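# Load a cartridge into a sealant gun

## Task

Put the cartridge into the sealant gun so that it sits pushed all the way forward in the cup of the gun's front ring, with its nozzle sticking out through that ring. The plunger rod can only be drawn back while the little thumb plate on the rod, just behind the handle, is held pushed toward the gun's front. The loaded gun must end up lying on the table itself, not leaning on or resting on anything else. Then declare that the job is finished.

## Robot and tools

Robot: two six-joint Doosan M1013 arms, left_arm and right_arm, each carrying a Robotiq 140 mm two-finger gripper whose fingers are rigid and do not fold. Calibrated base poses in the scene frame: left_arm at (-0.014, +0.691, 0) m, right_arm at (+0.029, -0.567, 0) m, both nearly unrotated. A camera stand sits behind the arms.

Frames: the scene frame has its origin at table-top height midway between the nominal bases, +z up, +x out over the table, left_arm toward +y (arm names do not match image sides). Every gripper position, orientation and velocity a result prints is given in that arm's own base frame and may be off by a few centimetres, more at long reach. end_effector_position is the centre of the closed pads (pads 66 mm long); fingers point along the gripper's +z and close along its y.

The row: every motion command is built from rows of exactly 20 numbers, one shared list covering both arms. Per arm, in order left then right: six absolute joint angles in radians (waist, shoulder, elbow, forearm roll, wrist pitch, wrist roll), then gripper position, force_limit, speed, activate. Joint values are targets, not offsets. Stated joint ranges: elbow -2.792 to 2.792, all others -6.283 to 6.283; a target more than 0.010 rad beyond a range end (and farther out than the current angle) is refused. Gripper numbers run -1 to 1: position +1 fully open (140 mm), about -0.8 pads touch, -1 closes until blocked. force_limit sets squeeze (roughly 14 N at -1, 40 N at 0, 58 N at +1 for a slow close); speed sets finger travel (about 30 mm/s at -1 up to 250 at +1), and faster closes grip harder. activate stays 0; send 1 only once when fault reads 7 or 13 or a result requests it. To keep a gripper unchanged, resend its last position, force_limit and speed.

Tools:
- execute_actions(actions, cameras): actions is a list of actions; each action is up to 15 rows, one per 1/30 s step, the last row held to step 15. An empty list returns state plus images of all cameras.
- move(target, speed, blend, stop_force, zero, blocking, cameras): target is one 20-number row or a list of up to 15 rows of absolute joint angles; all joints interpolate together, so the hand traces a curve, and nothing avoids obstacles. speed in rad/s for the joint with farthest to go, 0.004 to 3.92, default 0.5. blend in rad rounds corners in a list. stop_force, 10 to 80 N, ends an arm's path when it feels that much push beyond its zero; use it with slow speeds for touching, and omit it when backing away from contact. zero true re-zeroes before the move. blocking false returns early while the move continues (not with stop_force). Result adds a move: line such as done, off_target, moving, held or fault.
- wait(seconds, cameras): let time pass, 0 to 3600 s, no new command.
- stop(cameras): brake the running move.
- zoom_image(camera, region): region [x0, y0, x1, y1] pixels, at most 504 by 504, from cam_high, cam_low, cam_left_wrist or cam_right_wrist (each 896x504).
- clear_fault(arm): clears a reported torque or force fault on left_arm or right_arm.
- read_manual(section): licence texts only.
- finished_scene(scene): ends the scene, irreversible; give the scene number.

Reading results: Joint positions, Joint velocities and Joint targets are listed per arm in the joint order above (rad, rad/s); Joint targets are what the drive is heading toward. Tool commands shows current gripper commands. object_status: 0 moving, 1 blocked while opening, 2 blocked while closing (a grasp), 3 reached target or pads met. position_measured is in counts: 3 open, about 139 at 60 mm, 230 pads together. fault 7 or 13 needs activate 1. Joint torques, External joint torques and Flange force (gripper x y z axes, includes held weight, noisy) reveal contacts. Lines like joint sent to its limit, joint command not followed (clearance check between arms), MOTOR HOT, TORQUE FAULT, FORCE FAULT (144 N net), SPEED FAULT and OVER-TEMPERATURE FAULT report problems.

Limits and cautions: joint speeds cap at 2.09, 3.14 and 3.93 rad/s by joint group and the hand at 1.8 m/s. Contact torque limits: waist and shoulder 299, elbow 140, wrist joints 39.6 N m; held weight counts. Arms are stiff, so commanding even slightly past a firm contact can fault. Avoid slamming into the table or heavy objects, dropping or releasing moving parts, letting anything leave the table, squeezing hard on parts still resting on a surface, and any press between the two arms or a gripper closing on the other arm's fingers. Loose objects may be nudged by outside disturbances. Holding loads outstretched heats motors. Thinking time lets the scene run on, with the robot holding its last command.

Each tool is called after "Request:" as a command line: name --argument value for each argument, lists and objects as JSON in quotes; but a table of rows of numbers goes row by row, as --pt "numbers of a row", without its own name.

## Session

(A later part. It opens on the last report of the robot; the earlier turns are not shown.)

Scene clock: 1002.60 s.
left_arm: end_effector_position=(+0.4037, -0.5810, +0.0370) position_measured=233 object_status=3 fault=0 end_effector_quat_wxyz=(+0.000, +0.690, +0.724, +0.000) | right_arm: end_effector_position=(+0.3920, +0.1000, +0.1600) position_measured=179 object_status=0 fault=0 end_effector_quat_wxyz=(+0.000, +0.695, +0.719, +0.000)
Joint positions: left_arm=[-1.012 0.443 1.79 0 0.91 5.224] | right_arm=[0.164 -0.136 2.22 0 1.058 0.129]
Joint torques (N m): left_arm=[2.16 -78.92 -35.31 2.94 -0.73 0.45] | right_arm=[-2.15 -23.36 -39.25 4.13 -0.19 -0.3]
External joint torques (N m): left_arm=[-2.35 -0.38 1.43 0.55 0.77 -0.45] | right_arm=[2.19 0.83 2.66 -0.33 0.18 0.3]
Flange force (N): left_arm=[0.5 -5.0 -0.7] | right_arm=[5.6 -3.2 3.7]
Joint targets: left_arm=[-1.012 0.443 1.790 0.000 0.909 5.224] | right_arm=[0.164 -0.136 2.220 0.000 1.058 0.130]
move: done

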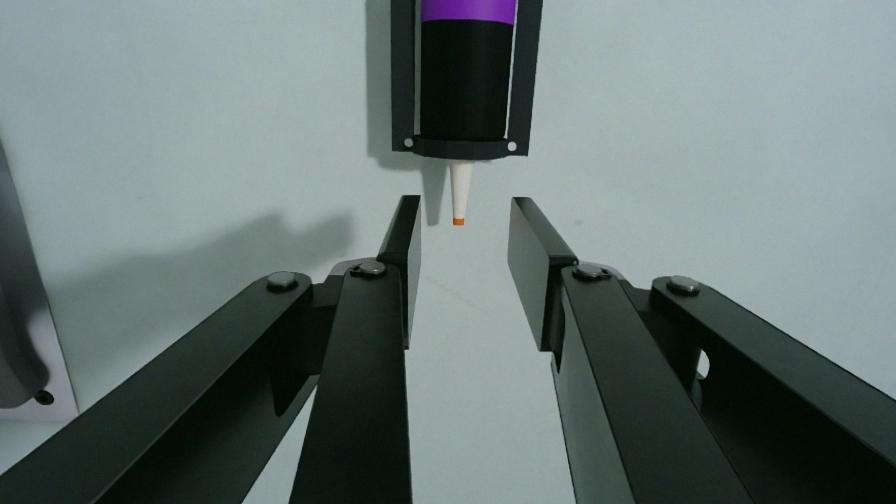

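Request:
move --pt "-1.0123 0.4425 1.7896 0 0.9095 5.2238 -1 -1 0 0 0.1570 -0.0685 2.2897 0 0.9204 0.1221 -0.4 -1 -0.5 0" --pt "-1.0123 0.4425 1.7896 0 0.9095 5.2238 -1 -1 0 0 0.1570 0.0241 2.3515 0 0.7660 0.1221 -0.4 -1 -0.5 0" --speed 0.2 --stop_force 12 --cameras '["cam_left_wrist", "cam_low"]'

Scene clock: 1014.13 s.
left_arm: end_effector_position=(+0.4037, -0.5810, +0.0370) position_measured=233 object_status=3 fault=0 end_effector_quat_wxyz=(+0.000, +0.690, +0.724, +0.000) | right_arm: end_effector_position=(+0.3921, +0.0970, +0.0369) position_measured=179 object_status=3 fault=0 end_effector_quat_wxyz=(+0.000, +0.695, +0.719, +0.000)
Joint positions: left_arm=[-1.012 0.443 1.79 0 0.91 5.224] | right_arm=[0.157 0.024 2.352 0 0.766 0.122]
Joint torques (N m): left_arm=[1.16 -78.64 -35.39 2.97 -0.64 0.55] | right_arm=[-2.37 -33.07 -31.72 3.36 -0.17 -0.3]
External joint torques (N m): left_arm=[-1.26 -0.68 1.48 0.53 0.68 -0.55] | right_arm=[2.33 1.49 2.61 -0.34 0.15 0.3]
Flange force (N): left_arm=[1.7 -4.1 -0.9] | right_arm=[6.1 -2.7 4.3]
Joint targets: left_arm=[-1.012 0.443 1.790 0.000 0.909 5.224] | right_arm=[0.157 0.024 2.352 0.000 0.766 0.122]
move: done
Images, in order (width x height): cam_low 896x504, cam_left_wrist 896x504.

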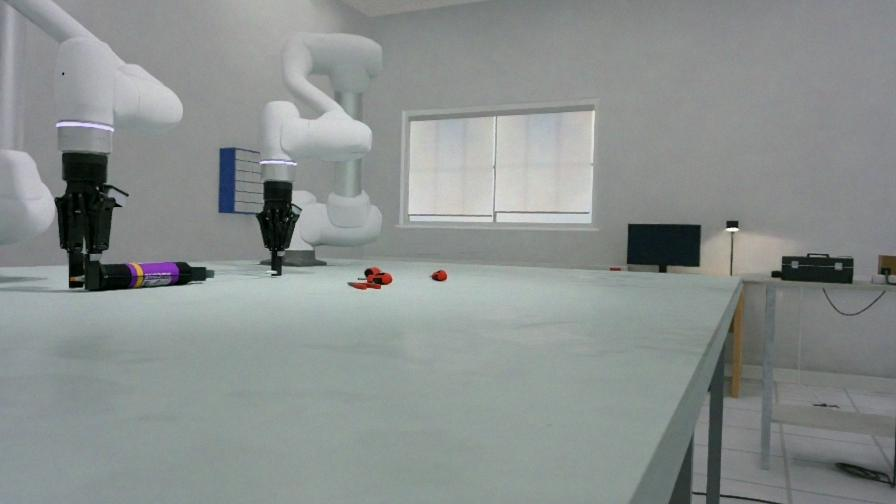

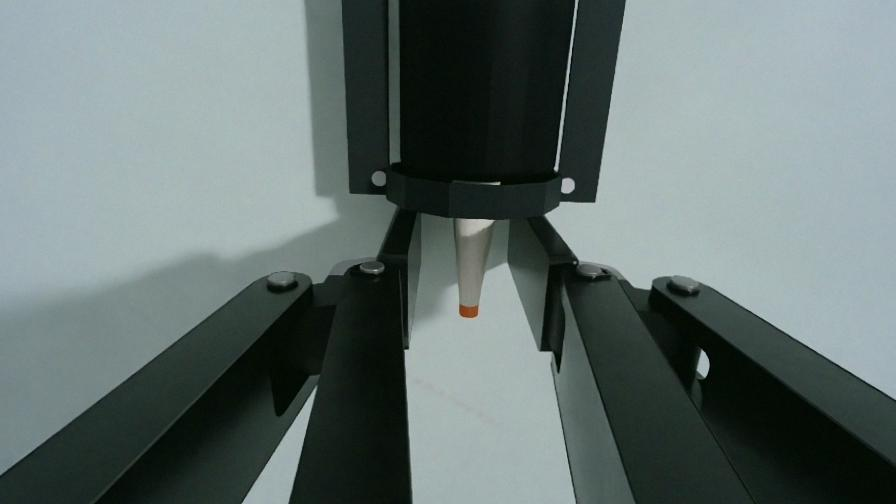

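Request:
move --target '[-1.0259, 0.4647, 1.7537, 0, 0.9232, 5.2102, -1, -1, 0, 0, 0.1570, 0.0241, 2.3515, 0, 0.7660, 0.1221, -0.4, -1, -0.5, 0]' --speed 0.015 --stop_force 25 --cameras '["cam_high", "cam_left_wrist"]'

Request:
zoom_image --camera "cam_left_wrist" --region '[330, 130, 610, 330]'

Request:
zoom_image --camera "cam_high" --region '[290, 300, 370, 440]'

Scene clock: 1023.97 s.
left_arm: end_effector_position=(+0.4043, -0.5941, +0.0369) position_measured=233 object_status=3 fault=0 end_effector_quat_wxyz=(+0.000, +0.690, +0.724, +0.000) | right_arm: end_effector_position=(+0.3921, +0.0970, +0.0369) position_measured=179 object_status=3 fault=0 end_effector_quat_wxyz=(+0.000, +0.695, +0.719, +0.000)
Joint positions: left_arm=[-1.021 0.457 1.766 0 0.919 5.215] | right_arm=[0.157 0.024 2.352 0 0.766 0.122]
Joint torques (N m): left_arm=[-9.6 -81.6 -54.11 -1.15 -11.03 0.45] | right_arm=[11.56 -31.94 -32.57 10.93 -1.11 -0.94]
External joint torques (N m): left_arm=[9.6 0.61 19.98 4.68 11.06 -0.45] | right_arm=[-11.55 0.34 3.47 -7.91 1.09 0.94]
Flange force (N): left_arm=[33.9 -5.8 -4.7] | right_arm=[-27.2 -1.8 0.9]
Joint targets: left_arm=[-1.021 0.457 1.766 0.000 0.919 5.215] | right_arm=[0.157 0.024 2.352 0.000 0.766 0.122]
move: contact (left_arm); left_arm: the elbow is farthest, 0.012 rad from its target

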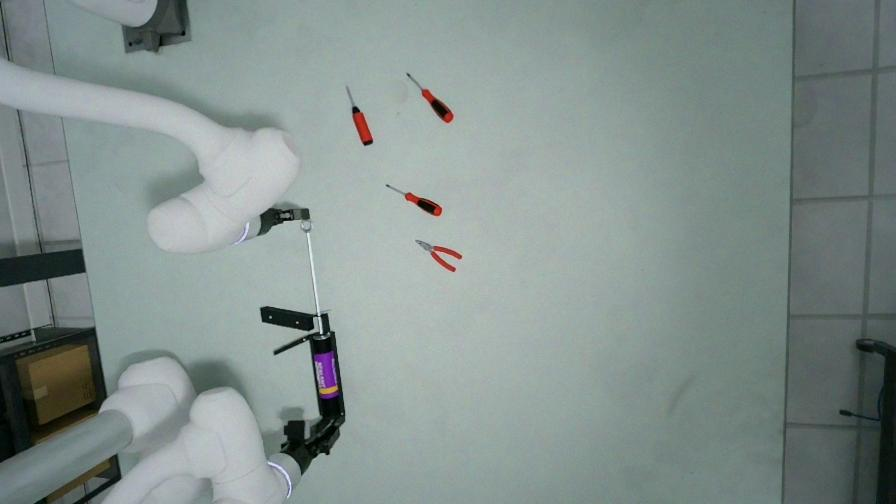

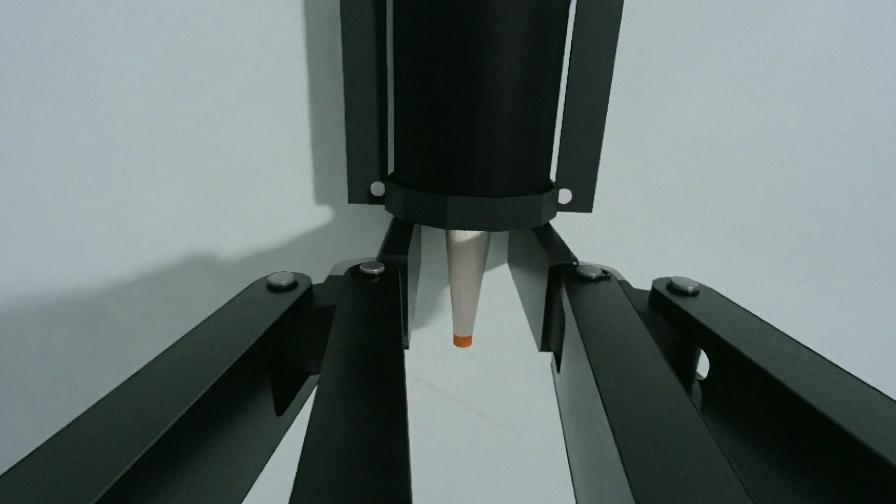

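Scaled by 1.800 from the camera's image (finer frame: 1280x720).

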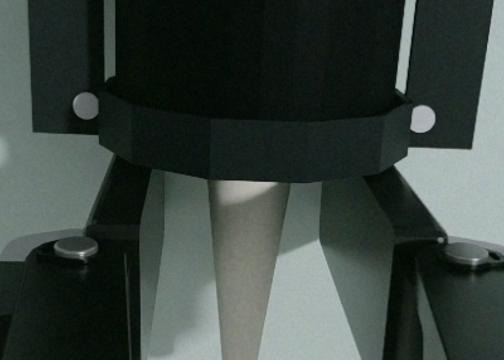

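Scaled by 3.600 from the camera's image (finer frame: 1280x720).

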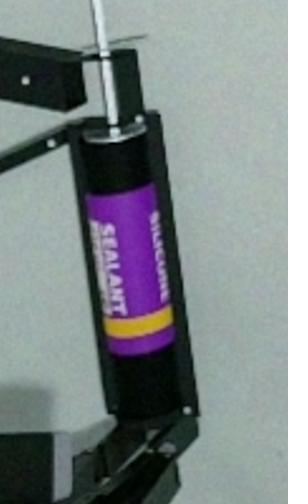

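Request:
move --pt "-1.0123 0.4425 1.7896 0 0.9095 5.2238 -1 -1 0 0 0.1446 0.0225 2.3531 0 0.7659 0.1097 -0.4 -1 -0.5 0" --pt "-0.9966 0.3575 1.7816 0 1.0025 5.2395 -1 -1 0 0 0.1446 -0.1388 2.2219 0 1.0585 0.1097 -0.4 -1 -0.5 0" --speed '[0.03, 0.3]' --cameras '["all"]'

Request:
zoom_image --camera "cam_low" --region '[60, 240, 220, 300]'

Request:
zoom_image --camera "cam_high" --region '[290, 200, 370, 440]'

Scene clock: 1033.90 s.
left_arm: end_effector_position=(+0.4027, -0.5590, +0.0999) position_measured=233 object_status=3 fault=0 end_effector_quat_wxyz=(+0.000, +0.690, +0.724, +0.000) | right_arm: end_effector_position=(+0.3923, +0.0920, +0.1600) position_measured=179 object_status=3 fault=0 end_effector_quat_wxyz=(+0.000, +0.695, +0.719, +0.000)
Joint positions: left_arm=[-0.997 0.358 1.782 0 1.002 5.239] | right_arm=[0.145 -0.139 2.222 0 1.058 0.11]
Joint torques (N m): left_arm=[2.29 -72.37 -36.34 3.57 -0.05 0.56] | right_arm=[-2.1 -22.1 -39.29 4.13 -0.14 -0.36]
External joint torques (N m): left_arm=[-2.36 -0.93 0.14 0.17 0.08 -0.56] | right_arm=[2.09 -0.19 2.67 -0.33 0.13 0.36]
Flange force (N): left_arm=[-0.9 -4.5 -0.8] | right_arm=[5.2 -4.9 2.8]
Joint targets: left_arm=[-0.997 0.357 1.782 0.000 1.002 5.239] | right_arm=[0.145 -0.139 2.222 0.000 1.058 0.110]
move: done

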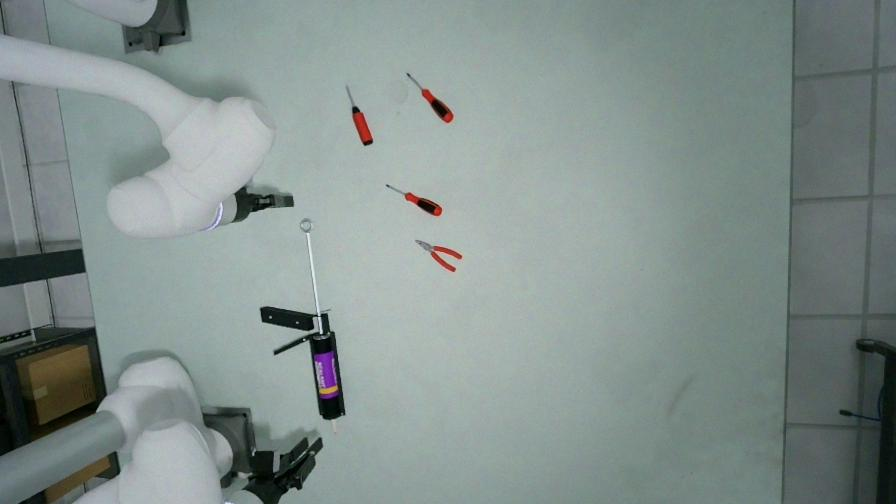

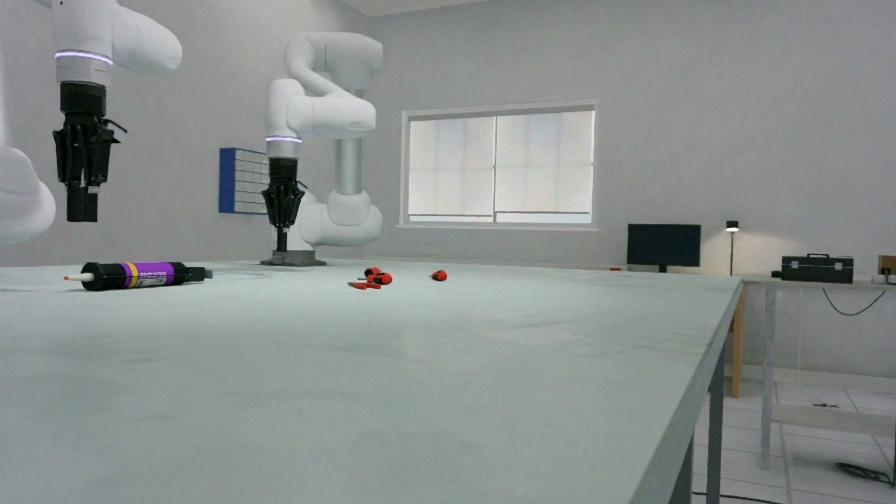

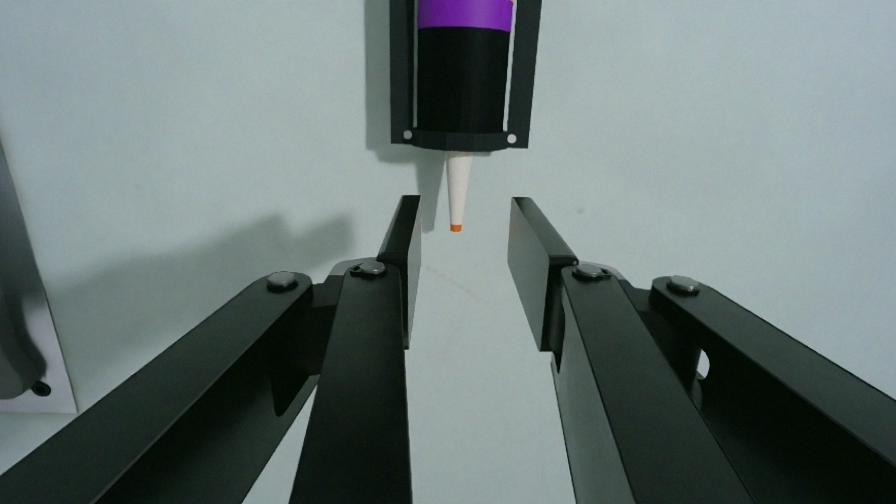

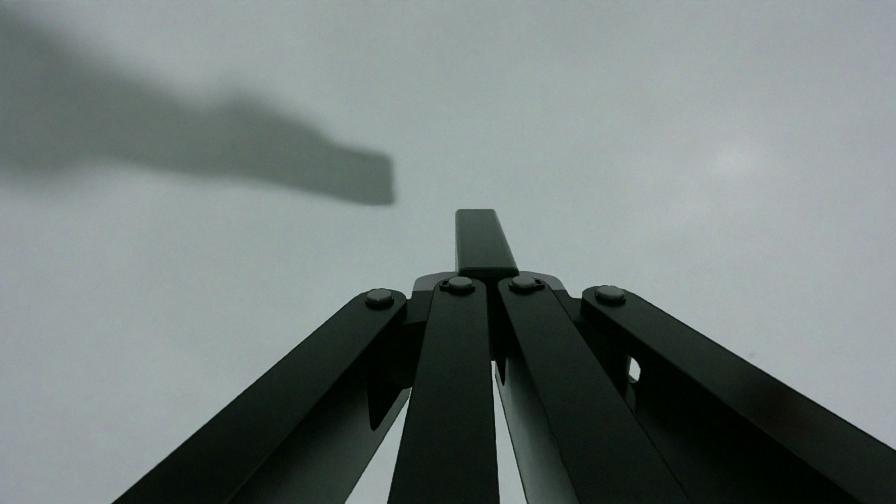

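Scaled by 3.150 from the camera's image (finer frame: 1280x720).

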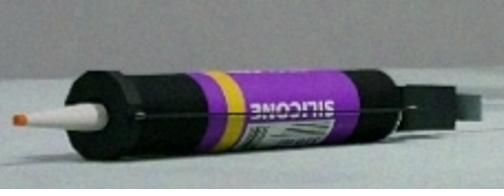

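Scaled by 2.100 from the camera's image (finer frame: 1280x720).

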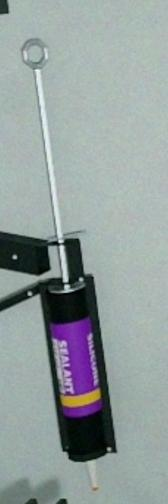

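Request:
finished_scene --scene 1

The scene is finished: the task was done.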